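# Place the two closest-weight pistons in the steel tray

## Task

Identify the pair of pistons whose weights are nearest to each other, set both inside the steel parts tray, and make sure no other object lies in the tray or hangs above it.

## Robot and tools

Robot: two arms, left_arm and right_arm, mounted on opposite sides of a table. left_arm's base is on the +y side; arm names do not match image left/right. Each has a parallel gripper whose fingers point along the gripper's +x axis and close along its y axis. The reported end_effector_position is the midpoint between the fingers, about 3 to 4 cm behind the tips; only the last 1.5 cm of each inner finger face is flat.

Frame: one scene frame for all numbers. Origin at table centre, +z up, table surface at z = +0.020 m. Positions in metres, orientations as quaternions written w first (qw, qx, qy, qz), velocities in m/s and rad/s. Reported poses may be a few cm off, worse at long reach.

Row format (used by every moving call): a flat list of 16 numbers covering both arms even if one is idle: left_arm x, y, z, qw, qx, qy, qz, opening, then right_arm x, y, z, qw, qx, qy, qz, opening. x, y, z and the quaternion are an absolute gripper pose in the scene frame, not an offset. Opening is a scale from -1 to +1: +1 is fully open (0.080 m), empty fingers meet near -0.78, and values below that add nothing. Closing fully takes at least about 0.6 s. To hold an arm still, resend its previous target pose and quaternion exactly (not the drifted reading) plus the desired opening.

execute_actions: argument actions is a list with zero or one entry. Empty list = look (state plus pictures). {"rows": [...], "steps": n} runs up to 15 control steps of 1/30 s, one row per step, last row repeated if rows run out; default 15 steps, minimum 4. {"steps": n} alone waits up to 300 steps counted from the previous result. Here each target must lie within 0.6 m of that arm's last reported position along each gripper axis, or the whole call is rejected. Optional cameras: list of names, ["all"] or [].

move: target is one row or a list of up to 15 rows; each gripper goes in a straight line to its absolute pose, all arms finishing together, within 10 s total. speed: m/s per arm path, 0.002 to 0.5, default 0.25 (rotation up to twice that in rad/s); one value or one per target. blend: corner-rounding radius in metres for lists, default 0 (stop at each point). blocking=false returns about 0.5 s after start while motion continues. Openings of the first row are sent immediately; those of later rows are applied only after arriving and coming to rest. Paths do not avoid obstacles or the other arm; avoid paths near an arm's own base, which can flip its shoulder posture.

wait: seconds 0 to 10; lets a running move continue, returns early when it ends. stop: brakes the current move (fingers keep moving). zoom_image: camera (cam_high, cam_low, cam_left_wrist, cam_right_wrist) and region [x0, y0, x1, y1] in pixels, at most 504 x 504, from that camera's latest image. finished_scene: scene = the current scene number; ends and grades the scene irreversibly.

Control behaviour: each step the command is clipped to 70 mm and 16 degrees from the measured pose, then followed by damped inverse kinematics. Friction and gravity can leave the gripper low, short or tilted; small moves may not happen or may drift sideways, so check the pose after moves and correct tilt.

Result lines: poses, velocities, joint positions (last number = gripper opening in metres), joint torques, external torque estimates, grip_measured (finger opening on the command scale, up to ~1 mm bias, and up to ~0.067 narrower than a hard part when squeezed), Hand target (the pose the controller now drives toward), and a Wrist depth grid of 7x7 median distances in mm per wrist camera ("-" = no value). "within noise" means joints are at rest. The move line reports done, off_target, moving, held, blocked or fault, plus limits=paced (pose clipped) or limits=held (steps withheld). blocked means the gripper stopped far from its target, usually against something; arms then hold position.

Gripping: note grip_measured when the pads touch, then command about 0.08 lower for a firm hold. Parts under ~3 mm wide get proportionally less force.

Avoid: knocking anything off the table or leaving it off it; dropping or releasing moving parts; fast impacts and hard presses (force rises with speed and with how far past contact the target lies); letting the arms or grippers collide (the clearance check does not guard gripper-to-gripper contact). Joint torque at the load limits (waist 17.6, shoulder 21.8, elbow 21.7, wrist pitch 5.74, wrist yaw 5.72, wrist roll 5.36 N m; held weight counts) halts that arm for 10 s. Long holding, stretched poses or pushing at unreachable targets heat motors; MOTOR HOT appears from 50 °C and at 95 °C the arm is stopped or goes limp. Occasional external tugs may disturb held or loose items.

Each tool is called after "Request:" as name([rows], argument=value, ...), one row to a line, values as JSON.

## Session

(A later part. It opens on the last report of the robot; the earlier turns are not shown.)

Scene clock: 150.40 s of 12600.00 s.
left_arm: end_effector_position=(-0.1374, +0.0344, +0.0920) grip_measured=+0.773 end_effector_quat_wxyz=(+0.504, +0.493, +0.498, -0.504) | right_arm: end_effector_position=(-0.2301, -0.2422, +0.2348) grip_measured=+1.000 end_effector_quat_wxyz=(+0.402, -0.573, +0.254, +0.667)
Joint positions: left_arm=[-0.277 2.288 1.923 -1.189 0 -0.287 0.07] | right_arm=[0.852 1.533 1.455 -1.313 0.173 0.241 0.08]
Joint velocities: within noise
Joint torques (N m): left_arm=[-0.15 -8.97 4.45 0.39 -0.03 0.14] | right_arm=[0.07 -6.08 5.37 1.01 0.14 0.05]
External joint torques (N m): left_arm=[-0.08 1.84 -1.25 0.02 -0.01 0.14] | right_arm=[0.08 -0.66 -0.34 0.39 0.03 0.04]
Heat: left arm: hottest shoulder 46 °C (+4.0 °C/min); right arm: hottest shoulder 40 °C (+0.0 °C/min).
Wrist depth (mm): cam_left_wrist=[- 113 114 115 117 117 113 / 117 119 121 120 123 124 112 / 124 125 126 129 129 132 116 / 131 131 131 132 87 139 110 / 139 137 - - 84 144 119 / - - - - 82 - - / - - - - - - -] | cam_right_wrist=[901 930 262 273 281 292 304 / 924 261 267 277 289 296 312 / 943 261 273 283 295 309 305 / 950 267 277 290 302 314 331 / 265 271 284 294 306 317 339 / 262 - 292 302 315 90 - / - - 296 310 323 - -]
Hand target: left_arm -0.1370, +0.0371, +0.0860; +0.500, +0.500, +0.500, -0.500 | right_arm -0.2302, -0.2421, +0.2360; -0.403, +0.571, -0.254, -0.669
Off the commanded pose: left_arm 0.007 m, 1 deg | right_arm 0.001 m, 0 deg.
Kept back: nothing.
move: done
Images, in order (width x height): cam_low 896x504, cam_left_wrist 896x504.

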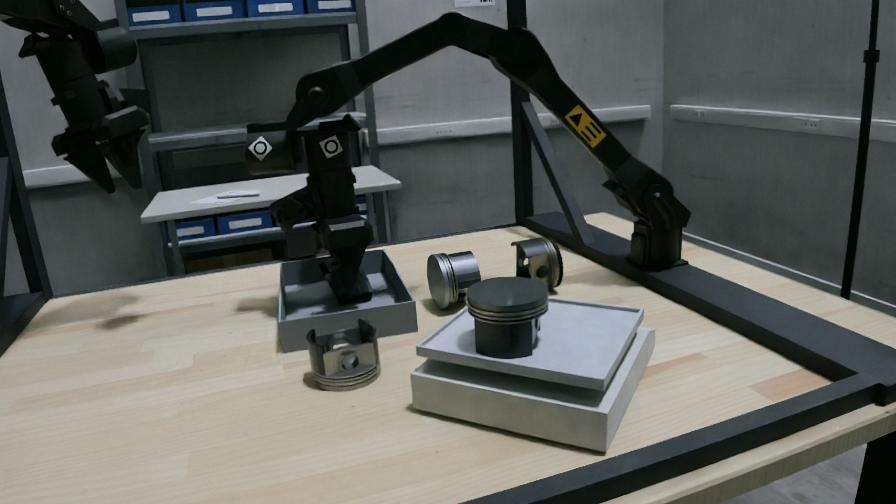

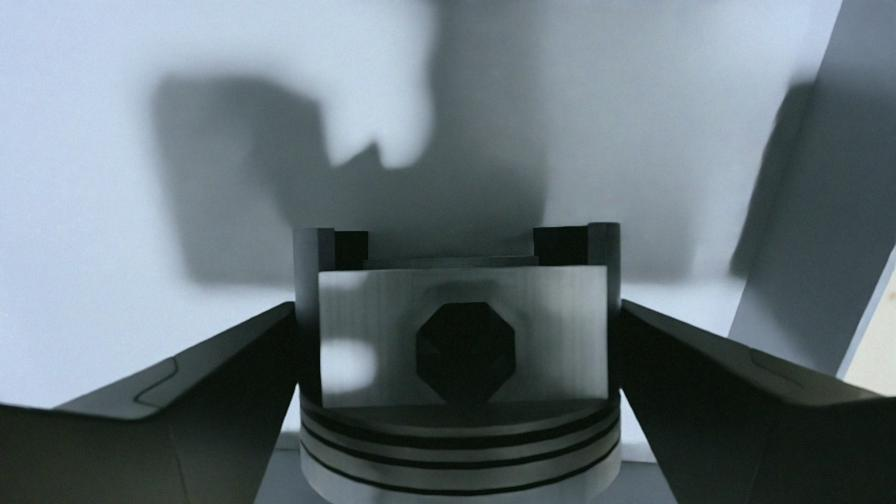

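Request:
move([
  [-0.137, 0.038, 0.083, 0.5, 0.5, 0.5, -0.5, 0.66, -0.2302, -0.2421, 0.2360, 0.403, -0.571, 0.254, 0.669, 1],
  [-0.137, 0.038, 0.083, 0.5, 0.5, 0.5, -0.5, 0.88, -0.2302, -0.2421, 0.2360, 0.403, -0.571, 0.254, 0.669, 1],
  [-0.137, 0.038, 0.18, 0.5, 0.5, 0.5, -0.5, 0.88, -0.2302, -0.2421, 0.2360, 0.403, -0.571, 0.254, 0.669, 1],
  [0.207, 0.130, 0.205, 0.5, 0.5, 0.5, -0.5, 1, -0.2302, -0.2421, 0.2360, 0.403, -0.571, 0.254, 0.669, 1],
], speed=[0.06,0.1,0.2,0.35], blend=[0,0,0.03,0])

Scene clock: 154.37 s of 12600.00 s.
left_arm: end_effector_position=(+0.2069, +0.1324, +0.2079) grip_measured=+1.000 end_effector_quat_wxyz=(+0.504, +0.499, +0.499, -0.498) | right_arm: end_effector_position=(-0.2301, -0.2422, +0.2348) grip_measured=+1.000 end_effector_quat_wxyz=(+0.402, -0.573, +0.254, +0.667)
Joint positions: left_arm=[0.589 2.085 2.06 -1.539 -0.002 0.577 0.08] | right_arm=[0.852 1.533 1.455 -1.313 0.173 0.241 0.08]
Joint velocities: within noise
Joint torques (N m): left_arm=[-0.3 -7.07 6.41 0.29 0.1 0.15] | right_arm=[0.15 -6.21 5.4 1.01 0.17 0.04]
External joint torques (N m): left_arm=[-0.25 2.43 0.73 -0.08 0.07 0.15] | right_arm=[0.2 -0.79 -0.28 0.41 0.06 0.03]
Heat: left arm: hottest shoulder 46 °C (+5.1 °C/min); right arm: hottest shoulder 40 °C (+0.0 °C/min).
Wrist depth (mm): cam_left_wrist=[201 219 222 185 226 230 228 / 231 229 232 177 182 244 242 / 994 242 186 138 188 256 260 / - 238 190 146 197 267 273 / - 245 203 155 211 286 297 / - - 228 225 265 87 - / - - 317 324 327 - -] | cam_right_wrist=[911 923 261 272 282 291 305 / 920 262 266 278 288 294 313 / 955 262 274 283 295 307 306 / 944 268 277 289 302 316 329 / 265 271 285 296 307 318 341 / 263 - 291 301 316 90 - / - - 297 310 322 - -]
Hand target: left_arm +0.2069, +0.1301, +0.2050; +0.500, +0.500, +0.500, -0.500 | right_arm -0.2302, -0.2421, +0.2360; -0.403, +0.571, -0.254, -0.669
Off the commanded pose: left_arm 0.004 m, 1 deg | right_arm 0.001 m, 0 deg.
Kept back: nothing.
move: done

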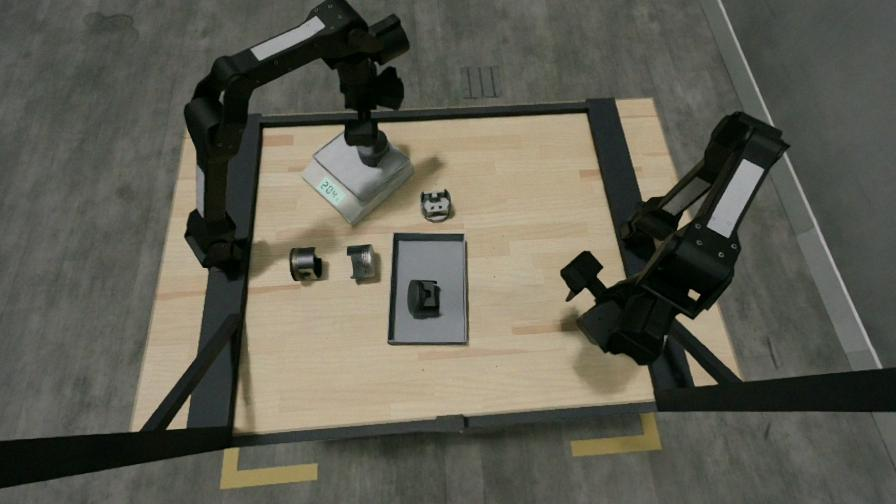

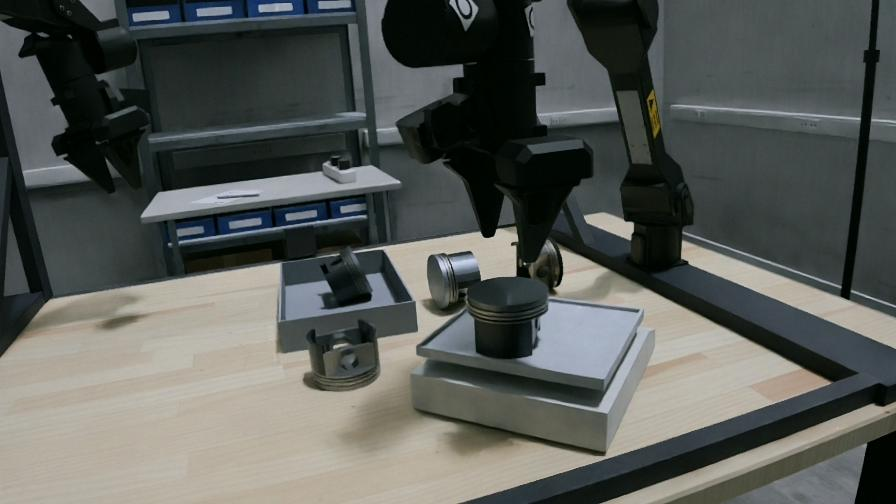

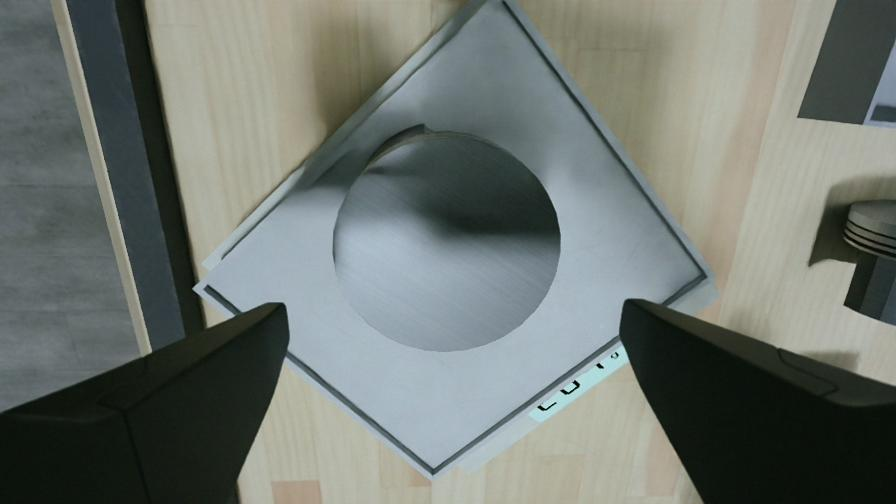

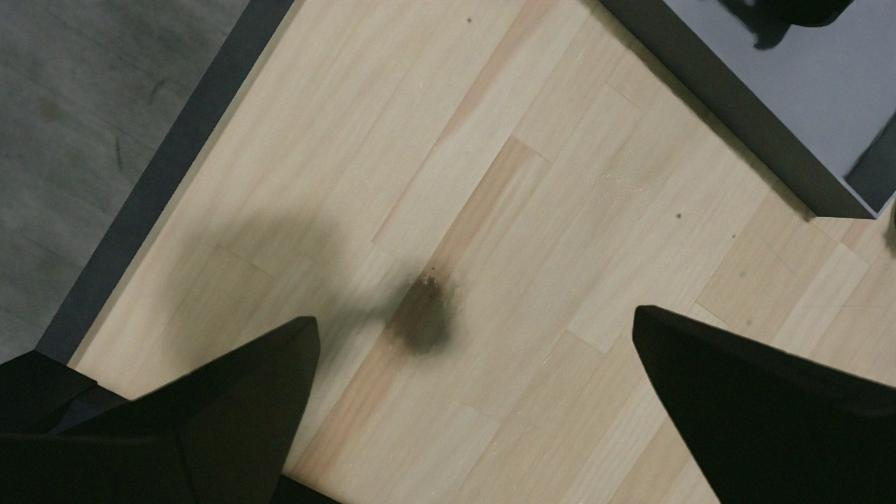

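Request:
move([
  [0.2085, 0.131, 0.172, 0.5, 0.5, 0.5, -0.5, 1, -0.2302, -0.2421, 0.2360, 0.403, -0.571, 0.254, 0.669, 1],
], speed=[0.12], cameras=["cam_left_wrist"])

Scene clock: 155.37 s of 12600.00 s.
left_arm: end_effector_position=(+0.2092, +0.1289, +0.1719) grip_measured=+1.000 end_effector_quat_wxyz=(+0.501, +0.500, +0.500, -0.499) | right_arm: end_effector_position=(-0.2301, -0.2422, +0.2348) grip_measured=+1.000 end_effector_quat_wxyz=(+0.402, -0.573, +0.254, +0.667)
Joint positions: left_arm=[0.589 2.085 1.915 -1.399 -0.002 0.582 0.08] | right_arm=[0.852 1.533 1.455 -1.313 0.173 0.241 0.08]
Joint velocities: within noise
Joint torques (N m): left_arm=[0.13 -9.66 4.32 0.46 0.1 0.15] | right_arm=[0 -6.16 5.29 1.04 0.16 0.02]
External joint torques (N m): left_arm=[0.1 -0.17 -1.4 0.11 0.08 0.15] | right_arm=[0 -0.81 -0.34 0.45 0.05 0.01]
Heat: left arm: hottest shoulder 46 °C (+5.1 °C/min); right arm: hottest shoulder 40 °C (+0.0 °C/min).
Wrist depth (mm): cam_left_wrist=[175 185 189 157 140 198 201 / 179 197 197 142 146 207 209 / 188 207 150 104 152 216 224 / 201 214 149 107 159 168 239 / - 161 112 113 114 172 254 / - - 177 121 182 87 - / - - 264 195 251 - -] | cam_right_wrist=[910 921 262 273 283 292 303 / 931 261 266 277 289 295 313 / 930 262 274 284 295 307 306 / 957 267 278 289 302 316 332 / 265 270 284 295 308 318 338 / 262 - 292 303 315 90 - / - - 296 310 322 - -]
Hand target: left_arm +0.2085, +0.1310, +0.1721; +0.500, +0.500, +0.500, -0.500 | right_arm -0.2302, -0.2421, +0.2360; -0.403, +0.571, -0.254, -0.669
Off the commanded pose: left_arm 0.002 m, 0 deg | right_arm 0.001 m, 0 deg.
Kept back: nothing.
move: done
Images, in order (width x height): cam_left_wrist 896x504.

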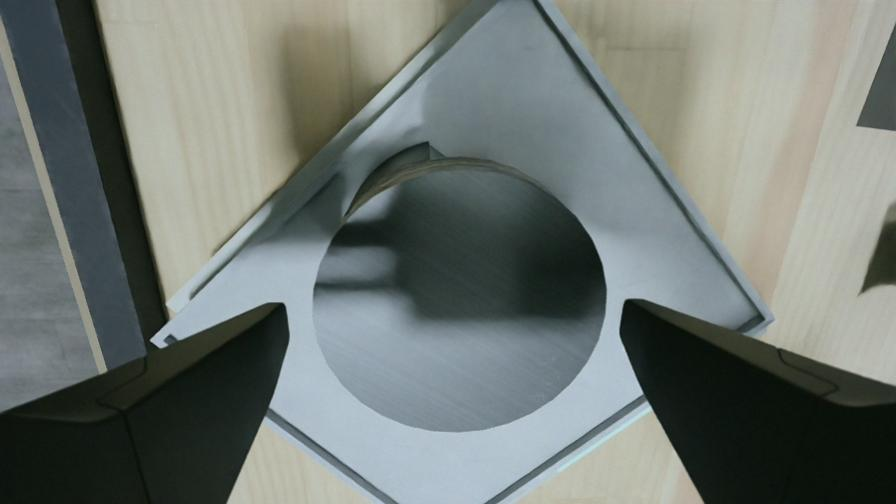

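Request:
move([
  [0.2072, 0.1295, 0.149, 0.5, 0.5, 0.5, -0.5, 1, -0.2302, -0.2421, 0.2360, 0.403, -0.571, 0.254, 0.669, 1],
  [0.2072, 0.1295, 0.149, 0.5, 0.5, 0.5, -0.5, 0.68, -0.2302, -0.2421, 0.2360, 0.403, -0.571, 0.254, 0.669, 1],
], speed=[0.06,0.06], cameras=["cam_left_wrist"])

Scene clock: 156.87 s of 12600.00 s.
left_arm: end_effector_position=(+0.2089, +0.1282, +0.1489) grip_measured=+0.777 end_effector_quat_wxyz=(+0.501, +0.499, +0.500, -0.500) | right_arm: end_effector_position=(-0.2301, -0.2422, +0.2348) grip_measured=+1.000 end_effector_quat_wxyz=(+0.402, -0.573, +0.254, +0.667)
Joint positions: left_arm=[0.588 2.085 1.824 -1.308 0 0.582 0.07] | right_arm=[0.852 1.533 1.455 -1.313 0.173 0.241 0.08]
Joint velocities: within noise
Joint torques (N m): left_arm=[-0.25 -9.55 4.36 0.49 0.02 -0.01] | right_arm=[0.04 -5.95 5.24 1.01 0.12 0.03]
External joint torques (N m): left_arm=[-0.23 0.05 -1.41 0.15 -0.01 -0.02] | right_arm=[0.04 -0.52 -0.5 0.38 0.01 0.02]
Heat: left arm: hottest shoulder 46 °C (+5.0 °C/min); right arm: hottest shoulder 40 °C (+0.0 °C/min).
Wrist depth (mm): cam_left_wrist=[165 167 169 167 119 176 178 / 172 175 176 120 122 185 188 / 180 184 126 125 129 193 199 / 185 193 - 84 85 141 213 / 185 161 - - 89 148 225 / - - - 94 95 - - / - - 99 101 170 - -] | cam_right_wrist=[904 920 261 272 281 291 304 / 922 261 268 276 289 296 312 / 953 262 273 283 295 307 306 / 940 268 279 288 303 316 331 / 266 271 286 295 307 318 339 / 262 - 292 305 315 90 - / - - 296 310 324 - -]
Hand target: left_arm +0.2072, +0.1294, +0.1489; +0.500, +0.500, +0.500, -0.500 | right_arm -0.2302, -0.2421, +0.2360; -0.403, +0.571, -0.254, -0.669
Off the commanded pose: left_arm 0.002 m, 0 deg | right_arm 0.001 m, 0 deg.
Kept back: nothing.
move: done
Images, in order (width x height): cam_left_wrist 896x504.

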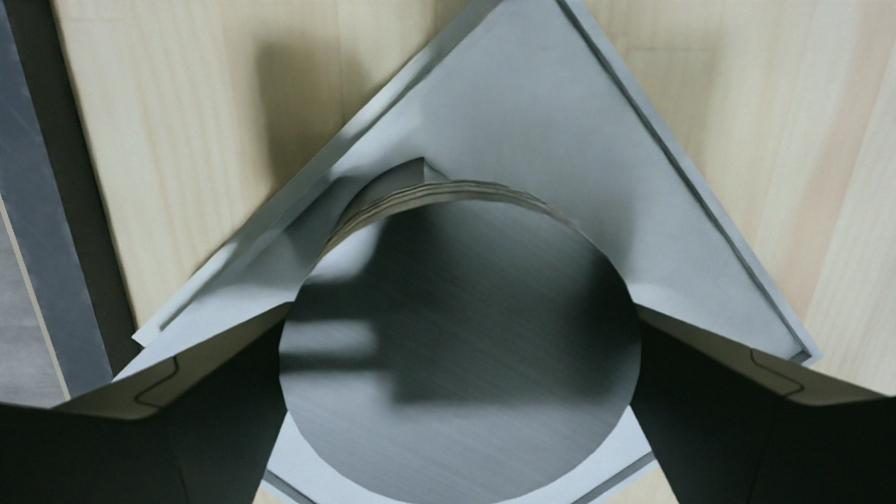

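Request:
move([
  [0.2072, 0.1295, 0.20, 0.5, 0.5, 0.5, -0.5, 0.68, -0.2302, -0.2421, 0.2360, 0.403, -0.571, 0.254, 0.669, 1],
  [-0.045, 0.043, 0.18, 0.7071, 0, 0.7071, 0, 0.68, -0.2302, -0.2421, 0.2360, 0.403, -0.571, 0.254, 0.669, 1],
  [-0.045, 0.043, 0.12, 0.7071, 0, 0.7071, 0, 0.68, -0.2302, -0.2421, 0.2360, 0.403, -0.571, 0.254, 0.669, 1],
], speed=[0.15,0.4,0.12], blend=[0.02,0.01,0])

Request:
zoom_image(camera="cam_low", region=[240, 180, 480, 400])

Scene clock: 160.67 s of 12600.00 s.
left_arm: end_effector_position=(-0.0459, +0.0418, +0.1232) grip_measured=+0.777 end_effector_quat_wxyz=(+0.706, -0.001, +0.708, -0.005) | right_arm: end_effector_position=(-0.2301, -0.2422, +0.2348) grip_measured=+1.000 end_effector_quat_wxyz=(+0.402, -0.573, +0.254, +0.667)
Joint positions: left_arm=[-0.073 2.176 1.863 -1.249 0.002 -1.644 0.07] | right_arm=[0.852 1.533 1.455 -1.313 0.173 0.241 0.08]
Joint velocities: within noise
Joint torques (N m): left_arm=[0.06 -8.74 4.83 0.41 -0.11 -0.13] | right_arm=[0.01 -6.08 5.23 0.97 0.1 0.02]
External joint torques (N m): left_arm=[-0.02 1.41 -0.92 0.1 -0.05 -0.13] | right_arm=[0.02 -0.68 -0.51 0.32 -0.02 0.01]
Heat: left arm: hottest shoulder 46 °C (+5.0 °C/min); right arm: hottest shoulder 40 °C (+0.0 °C/min).
Wrist depth (mm): cam_left_wrist=[144 145 145 147 147 149 149 / 152 152 150 152 155 154 154 / 137 159 157 156 160 162 139 / 128 168 133 84 167 170 175 / 128 161 - - 89 168 187 / - - - 94 95 - - / - - 99 101 208 - -] | cam_right_wrist=[911 930 262 272 281 291 300 / 921 261 267 278 289 296 312 / 944 262 272 282 295 308 305 / 948 267 278 289 302 316 331 / 265 271 286 296 305 318 342 / 263 - 293 302 315 90 - / - - 296 309 322 - -]
Hand target: left_arm -0.0450, +0.0430, +0.1200; +0.707, +0.000, +0.707, +0.000 | right_arm -0.2302, -0.2421, +0.2360; -0.403, +0.571, -0.254, -0.669
Off the commanded pose: left_arm 0.003 m, 1 deg | right_arm 0.001 m, 0 deg.
Kept back: nothing.
move: done

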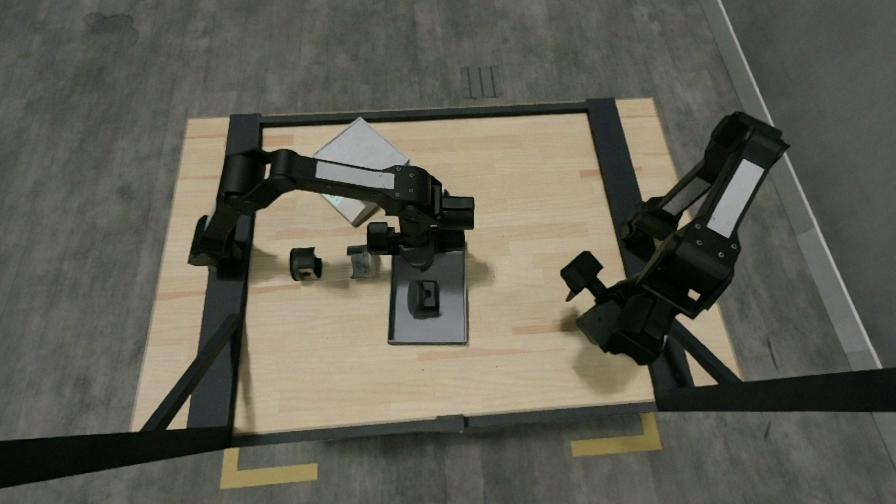

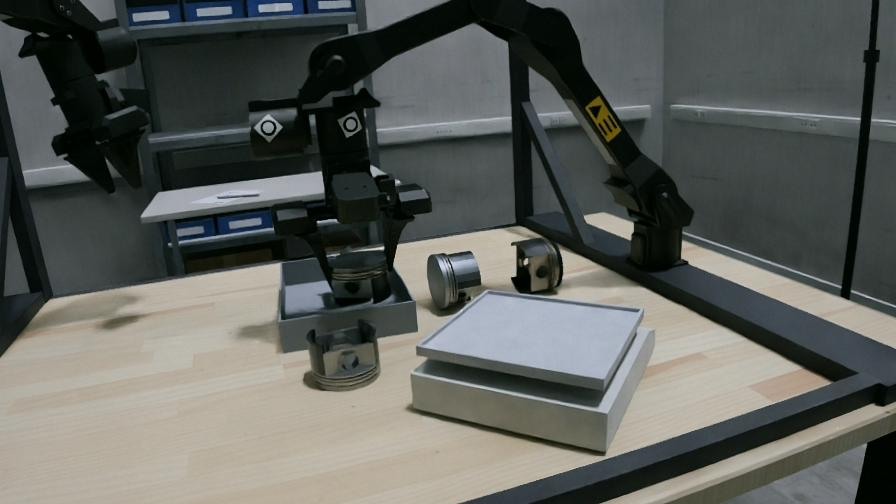

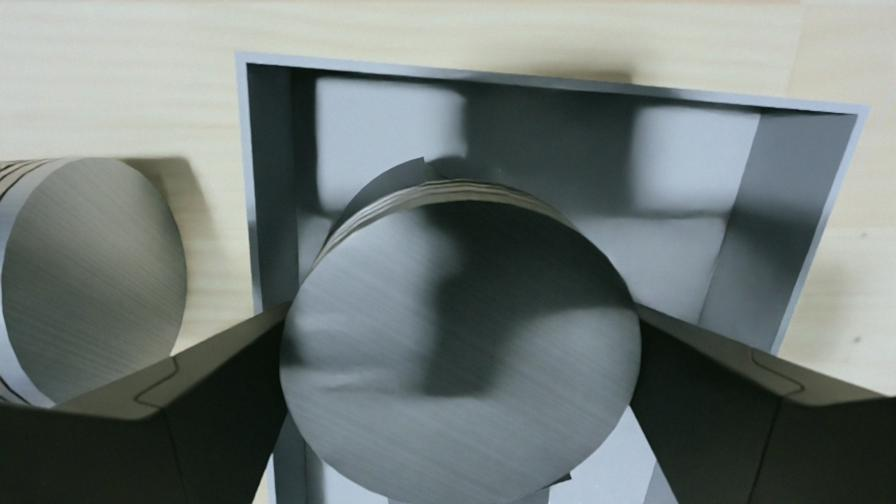

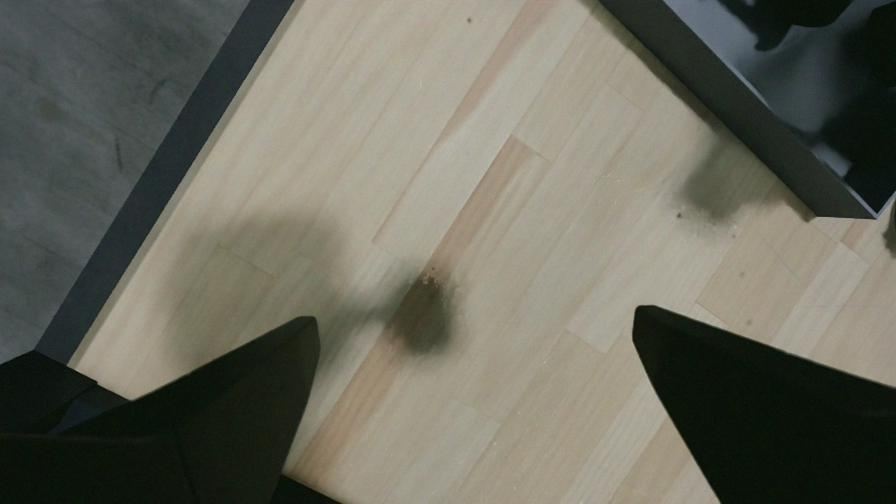

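Scaled by 2.100.

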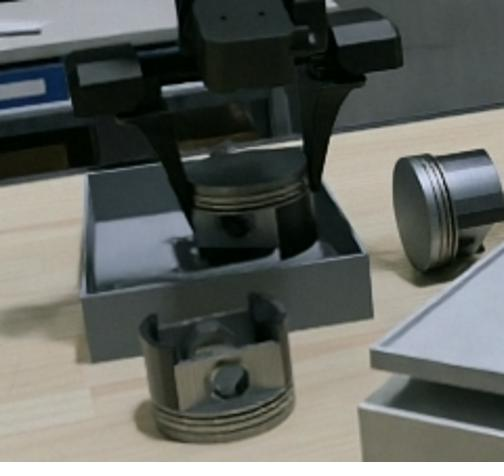

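Request:
move([
  [-0.047, 0.027, 0.120, 0.7071, 0, 0.7071, 0, 0.68, -0.2302, -0.2421, 0.2360, 0.403, -0.571, 0.254, 0.669, 1],
  [-0.047, 0.028, 0.098, 0.7071, 0, 0.7071, 0, 0.68, -0.2302, -0.2421, 0.2360, 0.403, -0.571, 0.254, 0.669, 1],
], speed=[0.12,0.08], cameras=["cam_left_wrist","cam_low"])

Request:
zoom_image(camera="cam_low", region=[240, 180, 480, 400])

Scene clock: 161.97 s of 12600.00 s.
left_arm: end_effector_position=(-0.0470, +0.0266, +0.1021) grip_measured=+0.777 end_effector_quat_wxyz=(+0.706, -0.003, +0.708, -0.005) | right_arm: end_effector_position=(-0.2301, -0.2422, +0.2348) grip_measured=+1.000 end_effector_quat_wxyz=(+0.402, -0.573, +0.254, +0.667)
Joint positions: left_arm=[-0.073 2.25 1.899 -1.209 0.002 -1.646 0.07] | right_arm=[0.852 1.533 1.455 -1.313 0.173 0.241 0.08]
Joint velocities: within noise
Joint torques (N m): left_arm=[-0.12 -8.97 4.88 0.38 -0.11 -0.13] | right_arm=[0.07 -6.12 5.47 1.01 0.16 0.05]
External joint torques (N m): left_arm=[-0.15 1.63 -0.82 0.08 -0.06 -0.13] | right_arm=[0.12 -0.74 -0.17 0.43 0.04 0.04]
Heat: left arm: hottest shoulder 46 °C (+5.0 °C/min); right arm: hottest shoulder 40 °C (+0.0 °C/min).
Wrist depth (mm): cam_left_wrist=[123 123 125 126 127 128 129 / - 126 130 131 132 132 127 / 138 120 135 135 138 139 119 / 146 131 83 84 84 146 125 / 151 - - - 89 146 161 / - - - 94 95 - - / - - 100 101 182 - -] | cam_right_wrist=[905 919 262 272 282 291 296 / 934 262 267 276 288 296 307 / 947 263 273 283 294 309 306 / 953 268 278 289 302 316 329 / 266 271 285 296 308 318 338 / 262 - 293 303 315 90 - / - - 296 310 323 - -]
Hand target: left_arm -0.0470, +0.0280, +0.0981; +0.707, +0.000, +0.707, +0.000 | right_arm -0.2302, -0.2421, +0.2360; -0.403, +0.571, -0.254, -0.669
Off the commanded pose: left_arm 0.004 m, 1 deg | right_arm 0.001 m, 0 deg.
Kept back: nothing.
move: done
Images, in order (width x height): cam_low 896x504, cam_left_wrist 896x504.

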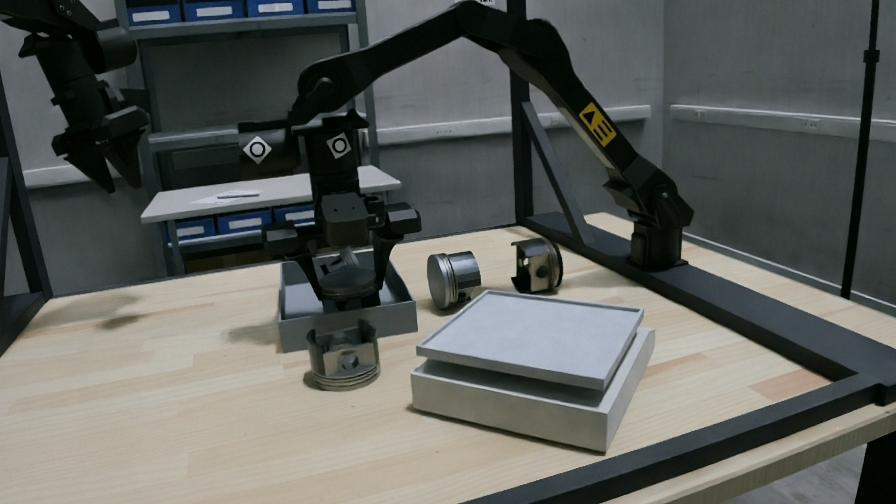

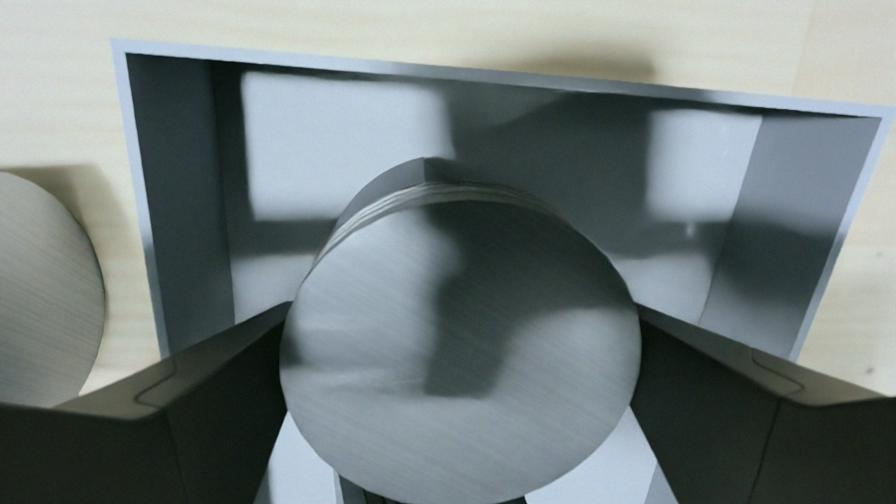

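Scaled by 2.100.

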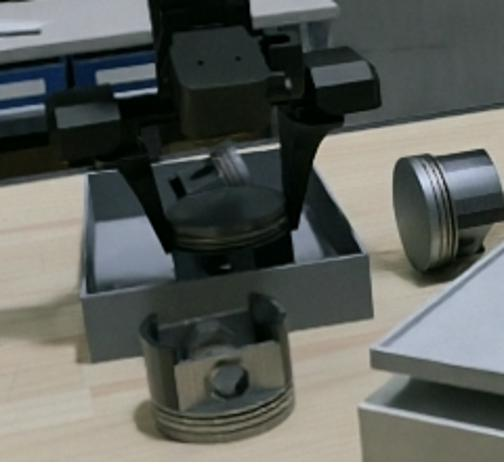

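Request:
move([
  [-0.040, 0.028, 0.100, 0.7071, 0, 0.7071, 0, 0.68, -0.2302, -0.2421, 0.2360, 0.403, -0.571, 0.254, 0.669, 1],
], speed=[0.08], cameras=["cam_left_wrist","cam_high","cam_low"])

Request:
zoom_image(camera="cam_low", region=[280, 220, 440, 360])

Scene clock: 163.00 s of 12600.00 s.
left_arm: end_effector_position=(-0.0415, +0.0268, +0.1021) grip_measured=+0.777 end_effector_quat_wxyz=(+0.706, -0.003, +0.708, -0.002) | right_arm: end_effector_position=(-0.2301, -0.2422, +0.2348) grip_measured=+1.000 end_effector_quat_wxyz=(+0.402, -0.573, +0.254, +0.667)
Joint positions: left_arm=[-0.06 2.25 1.899 -1.212 0.002 -1.638 0.07] | right_arm=[0.852 1.533 1.455 -1.313 0.173 0.241 0.08]
Joint velocities: within noise
Joint torques (N m): left_arm=[0.19 -9.34 5.11 0.21 -0.11 0.14] | right_arm=[0.02 -6.06 5.44 1.02 0.11 0.03]
External joint torques (N m): left_arm=[0.19 1.25 -0.6 -0.1 -0.06 0.14] | right_arm=[0.01 -0.58 -0.31 0.39 -0.01 0.02]
Heat: left arm: hottest shoulder 47 °C (+6.0 °C/min); right arm: hottest shoulder 40 °C (+0.0 °C/min).
Wrist depth (mm): cam_left_wrist=[124 125 125 126 127 128 129 / - 125 131 132 133 133 134 / 138 118 136 135 138 138 120 / 145 132 83 84 85 146 148 / 148 - - - 89 146 161 / - - - 94 95 - - / - - 99 101 181 - -] | cam_right_wrist=[901 936 261 273 282 292 296 / 925 261 266 278 290 296 306 / 934 263 272 283 294 307 306 / 937 268 277 290 302 315 332 / 265 271 285 296 308 318 340 / 262 - 293 303 314 90 - / - - 295 310 323 - -]
Hand target: left_arm -0.0400, +0.0280, +0.1001; +0.707, +0.000, +0.707, +0.000 | right_arm -0.2302, -0.2421, +0.2360; -0.403, +0.571, -0.254, -0.669
Off the commanded pose: left_arm 0.003 m, 0 deg | right_arm 0.001 m, 0 deg.
Kept back: nothing.
move: done
Images, in order (width x height): cam_high 896x504, cam_low 896x504, cam_left_wrist 896x504.

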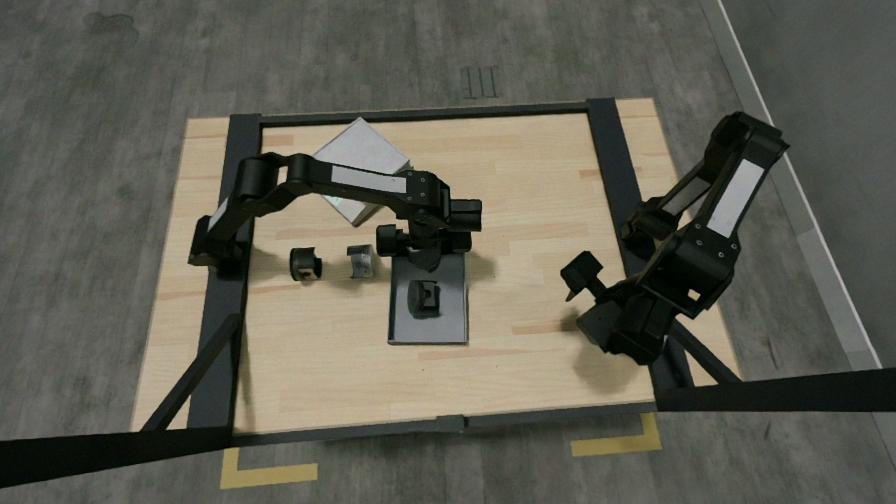

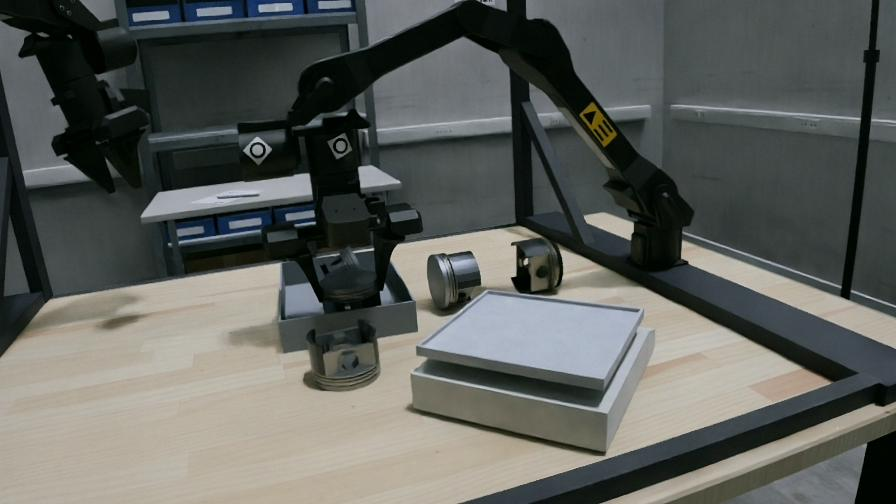

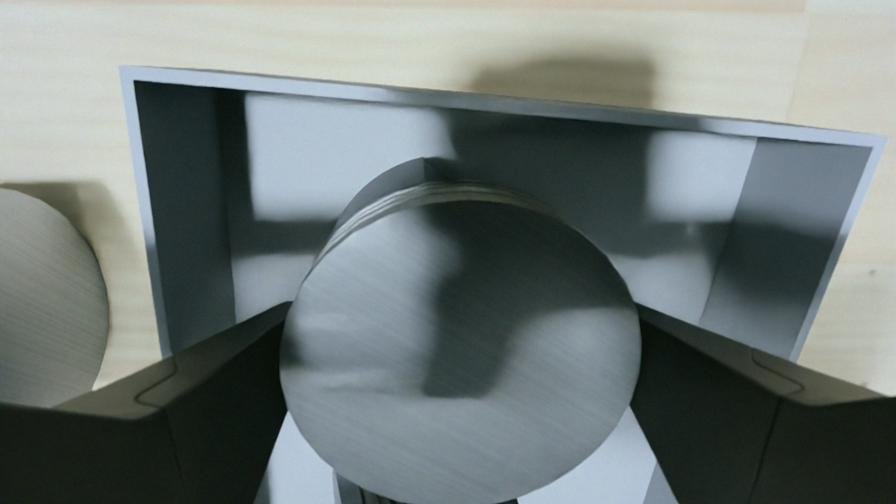

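Scaled by 3.150.

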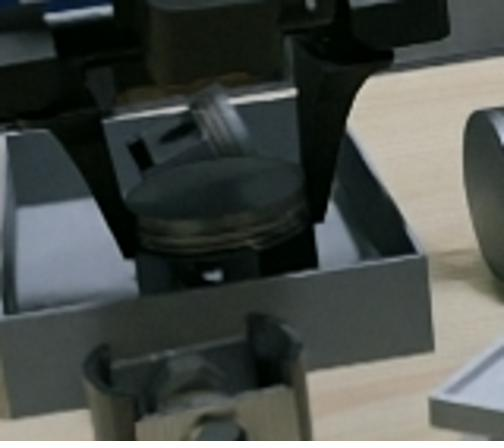

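Request:
move([
  [-0.039, 0.029, 0.089, 0.7071, 0, 0.7071, 0, 0.68, -0.2302, -0.2421, 0.2360, 0.403, -0.571, 0.254, 0.669, 1],
], speed=[0.06], cameras=["cam_left_wrist","cam_high","cam_low"])

Request:
zoom_image(camera="cam_low", region=[280, 220, 440, 360])

Scene clock: 163.93 s of 12600.00 s.
left_arm: end_effector_position=(-0.0410, +0.0272, +0.0930) grip_measured=+0.777 end_effector_quat_wxyz=(+0.706, -0.004, +0.708, -0.004) | right_arm: end_effector_position=(-0.2301, -0.2422, +0.2348) grip_measured=+1.000 end_effector_quat_wxyz=(+0.402, -0.573, +0.254, +0.667)
Joint positions: left_arm=[-0.059 2.25 1.863 -1.173 0.002 -1.636 0.07] | right_arm=[0.852 1.533 1.455 -1.313 0.173 0.241 0.08]
Joint velocities: within noise
Joint torques (N m): left_arm=[0.27 -9.07 4.65 0.39 -0.1 0.14] | right_arm=[-0.09 -6.15 5.4 1.01 0.15 0.03]
External joint torques (N m): left_arm=[0.26 1.53 -1.04 0.09 -0.05 0.14] | right_arm=[-0.09 -0.71 -0.32 0.4 0.04 0.03]
Heat: left arm: hottest shoulder 47 °C (+6.0 °C/min); right arm: hottest shoulder 40 °C (+0.0 °C/min).
Wrist depth (mm): cam_left_wrist=[117 117 118 119 119 120 122 / - 121 122 123 124 125 126 / - 125 127 127 130 131 115 / - 118 133 84 85 139 114 / - 105 - - 89 144 124 / - - - 94 95 - - / - - 99 101 172 - -] | cam_right_wrist=[902 924 261 272 282 291 298 / 926 262 267 276 289 297 305 / 949 263 274 283 295 307 306 / 957 269 278 288 303 317 331 / 266 273 287 295 307 316 338 / 263 - 292 301 315 90 - / - - 296 310 325 - -]
Hand target: left_arm -0.0390, +0.0290, +0.0891; +0.707, +0.000, +0.707, +0.000 | right_arm -0.2302, -0.2421, +0.2360; -0.403, +0.571, -0.254, -0.669
Off the commanded pose: left_arm 0.005 m, 1 deg | right_arm 0.001 m, 0 deg.
Kept back: nothing.
move: done
Images, in order (width x height): cam_high 896x504, cam_low 896x504, cam_left_wrist 896x504.

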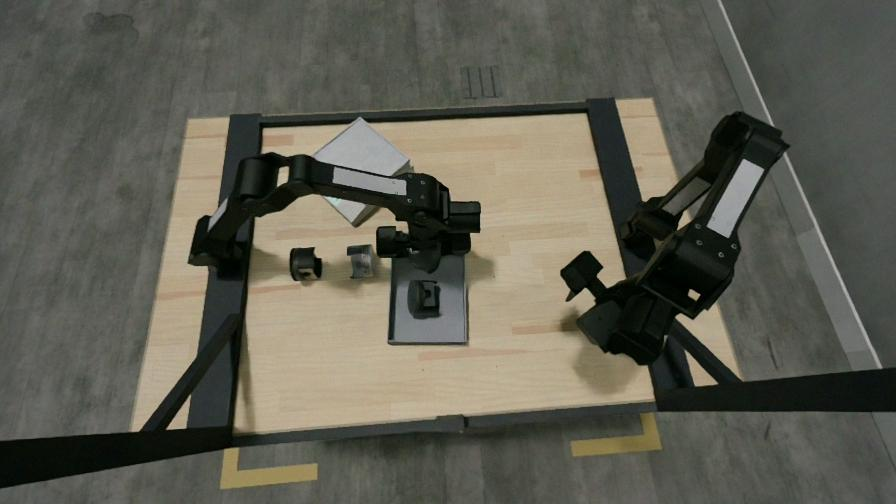

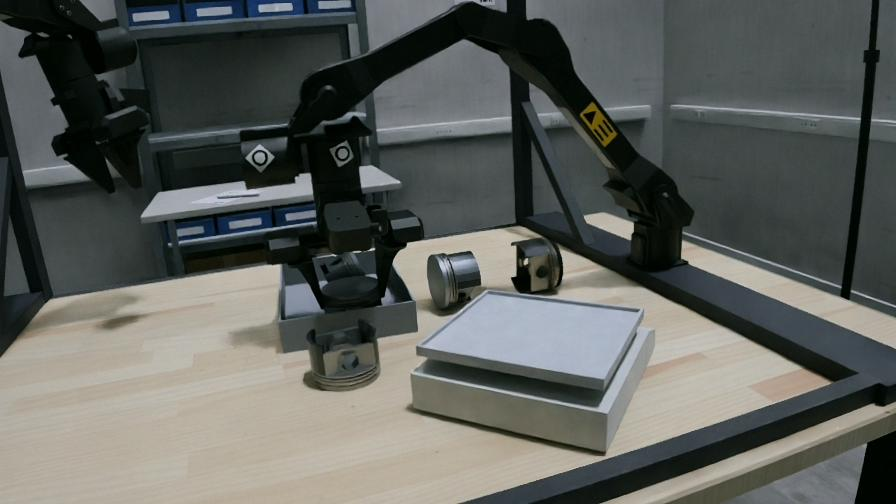

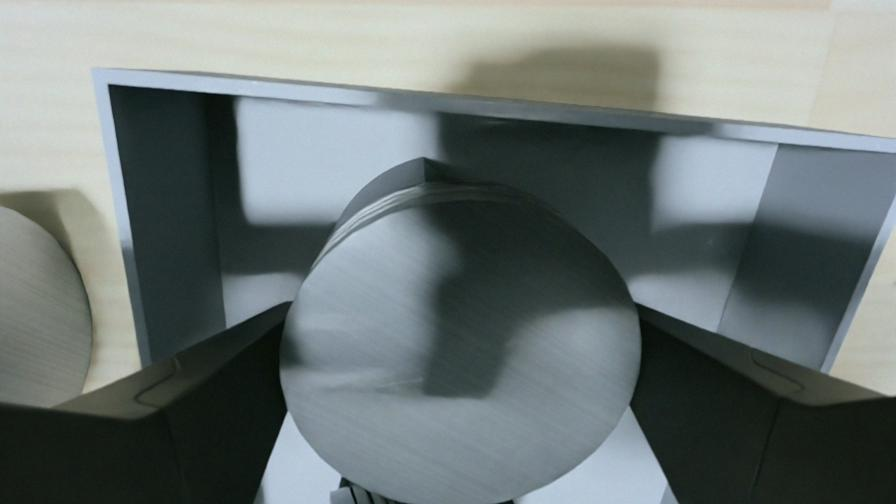

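Scaled by 3.150.

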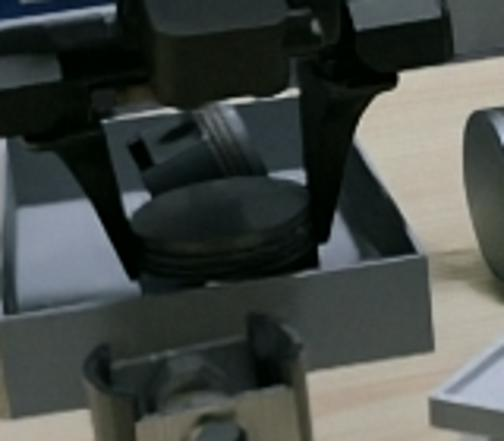

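Request:
move([
  [-0.039, 0.029, 0.083, 0.7071, 0, 0.7071, 0, 0.68, -0.2302, -0.2421, 0.2360, 0.403, -0.571, 0.254, 0.669, 1],
], speed=[0.05], cameras=["cam_left_wrist"])

Scene clock: 164.87 s of 12600.00 s.
left_arm: end_effector_position=(-0.0408, +0.0268, +0.0905) grip_measured=+0.777 end_effector_quat_wxyz=(+0.706, -0.006, +0.708, -0.005) | right_arm: end_effector_position=(-0.2301, -0.2422, +0.2348) grip_measured=+1.000 end_effector_quat_wxyz=(+0.402, -0.573, +0.254, +0.667)
Joint positions: left_arm=[-0.059 2.25 1.853 -1.159 0.002 -1.635 0.07] | right_arm=[0.852 1.533 1.455 -1.313 0.173 0.241 0.08]
Joint velocities: within noise
Joint torques (N m): left_arm=[0.24 -8.57 3.84 0.88 -0.1 0.14] | right_arm=[0.13 -5.99 5.45 1.05 0.16 0.03]
External joint torques (N m): left_arm=[0.24 2.01 -1.87 0.54 -0.05 0.13] | right_arm=[0.12 -0.6 -0.24 0.44 0.05 0.02]
Heat: left arm: hottest shoulder 47 °C (+6.0 °C/min); right arm: hottest shoulder 40 °C (+0.0 °C/min).
Wrist depth (mm): cam_left_wrist=[115 116 117 118 119 120 121 / - 118 121 122 124 124 127 / - 123 126 126 129 132 114 / - 122 131 84 85 138 118 / 139 102 - - 89 144 149 / - - - 94 95 - - / - - 99 101 171 - -] | cam_right_wrist=[918 924 261 271 282 291 299 / 921 260 267 277 289 295 305 / 933 262 273 283 295 306 306 / 941 268 278 288 302 313 330 / 266 271 285 297 306 318 339 / 263 - 292 303 313 90 - / - - 297 310 324 - -]
Hand target: left_arm -0.0390, +0.0291, +0.0831; +0.707, +0.000, +0.707, +0.000 | right_arm -0.2302, -0.2421, +0.2360; -0.403, +0.571, -0.254, -0.669
Off the commanded pose: left_arm 0.008 m, 1 deg | right_arm 0.001 m, 0 deg.
Kept back: nothing.
move: done
Images, in order (width x height): cam_left_wrist 896x504.

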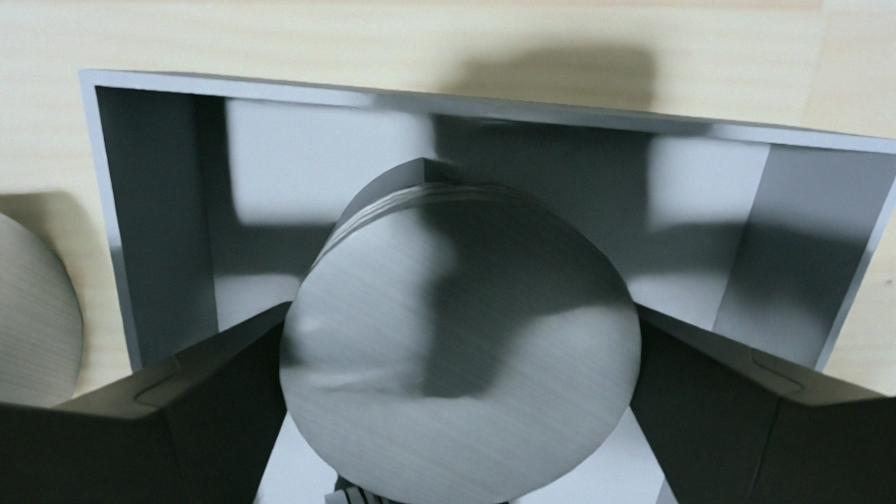

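Contact. Release and retreat.

Request:
move([
  [-0.040, 0.029, 0.087, 0.7071, 0, 0.7071, 0, 0.98, -0.2302, -0.2421, 0.2360, 0.403, -0.571, 0.254, 0.669, 1],
  [-0.040, 0.029, 0.18, 0.7071, 0, 0.7071, 0, 0.98, -0.2302, -0.2421, 0.2360, 0.403, -0.571, 0.254, 0.669, 1],
  [-0.04, 0.20, 0.25, 0.6124, 0.3536, 0.6124, -0.3536, 1, -0.2302, -0.2421, 0.2360, 0.403, -0.571, 0.254, 0.669, 1],
], speed=[0.1,0.1,0.35], blend=[0,0.02,0])

Request:
zoom_image(camera="cam_high", region=[280, 100, 480, 360])

Request:
zoom_image(camera="cam_low", region=[260, 180, 580, 400])

Scene clock: 169.13 s of 12600.00 s.
left_arm: end_effector_position=(-0.0394, +0.1973, +0.2507) grip_measured=+1.000 end_effector_quat_wxyz=(+0.616, +0.345, +0.612, -0.357) | right_arm: end_effector_position=(-0.2301, -0.2422, +0.2348) grip_measured=+1.000 end_effector_quat_wxyz=(+0.402, -0.573, +0.254, +0.667)
Joint positions: left_arm=[-0.094 1.571 1.58 -1.563 0.002 -0.631 0.08] | right_arm=[0.852 1.533 1.455 -1.313 0.173 0.241 0.08]
Joint velocities: within noise
Joint torques (N m): left_arm=[-0.42 -5.56 4.19 0.32 -0.09 0.15] | right_arm=[0.13 -6.1 5.37 1.04 0.16 0.05]
External joint torques (N m): left_arm=[-0.42 0.05 -1.42 -0.06 -0.05 0.15] | right_arm=[0.14 -0.72 -0.36 0.4 0.05 0.04]
Heat: left arm: hottest shoulder 48 °C (+7.1 °C/min); right arm: hottest shoulder 40 °C (+0.0 °C/min).
Wrist depth (mm): cam_left_wrist=[223 230 262 269 265 236 233 / 244 275 279 230 281 283 284 / 286 291 294 293 301 302 309 / 303 306 307 313 319 325 327 / 316 316 254 332 335 338 349 / - - 348 356 360 87 - / - - 354 376 389 - -] | cam_right_wrist=[905 926 261 273 282 290 297 / 922 261 268 277 288 298 306 / 932 263 273 284 295 308 305 / 951 267 277 289 302 316 332 / 266 270 284 296 308 319 338 / 261 - 292 302 316 90 - / - - 296 309 325 - -]
Hand target: left_arm -0.0400, +0.2000, +0.2497; +0.614, +0.350, +0.611, -0.357 | right_arm -0.2302, -0.2421, +0.2360; -0.403, +0.571, -0.254, -0.669
Off the commanded pose: left_arm 0.003 m, 1 deg | right_arm 0.001 m, 0 deg.
joint sent to its limit (left arm) — joint 4 (wrist pitch), lower limit.
Kept back: nothing.
move: done

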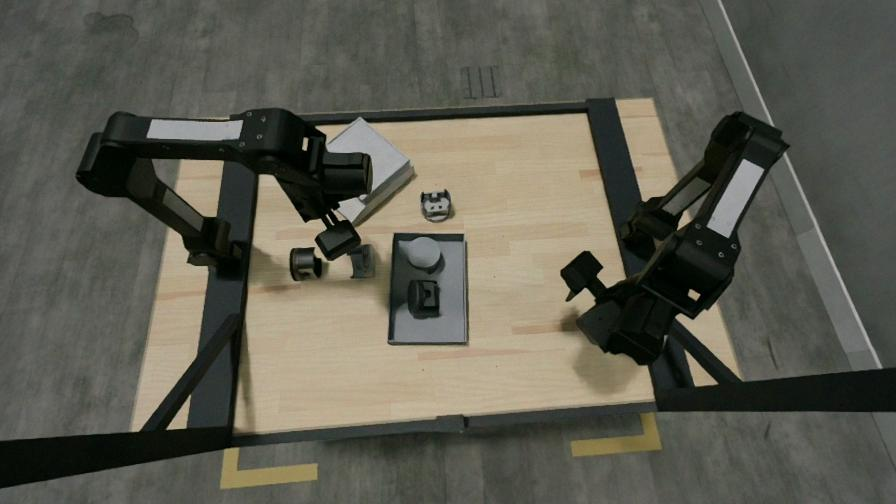

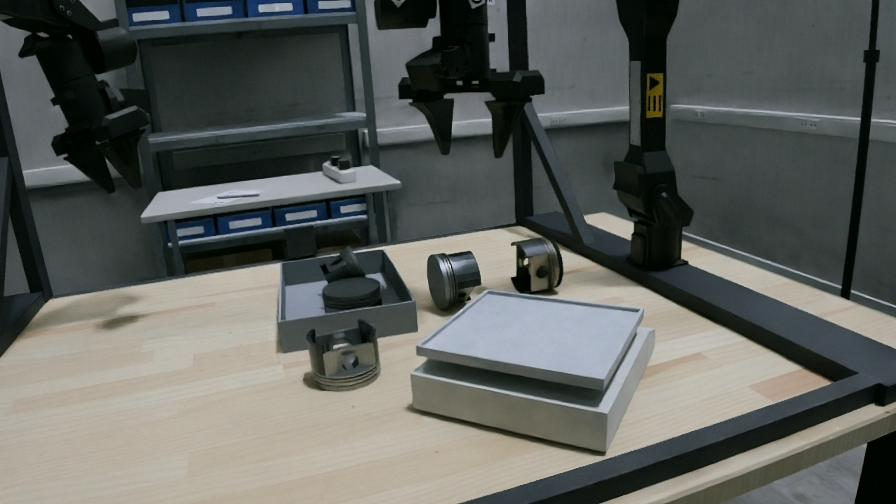

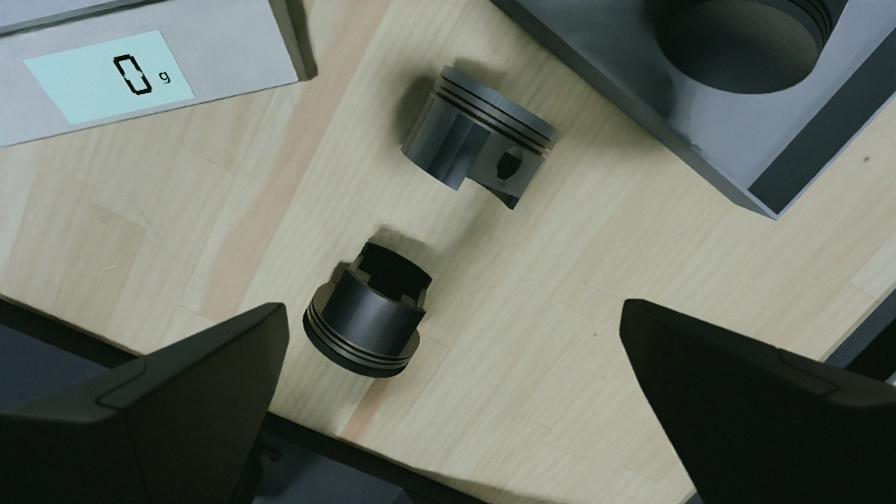

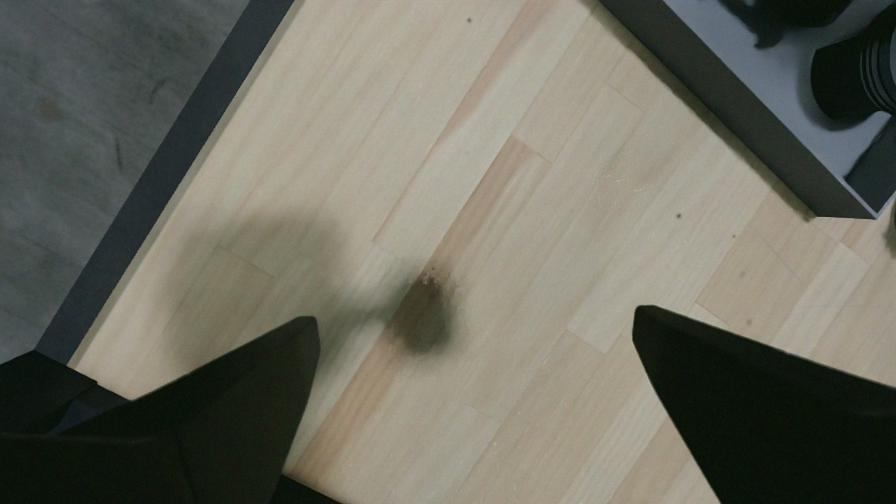

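Scaled by 1.938.

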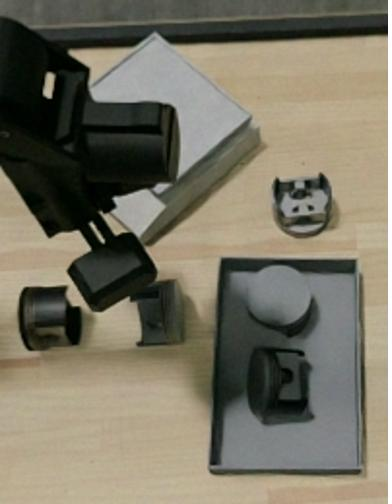

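Scaled by 1.575.

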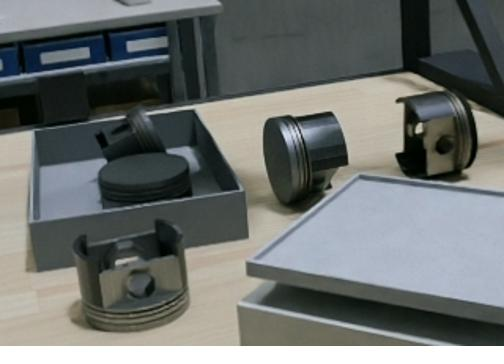

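Request:
finished_scene(scene=1)

The scene is finished: the task was done.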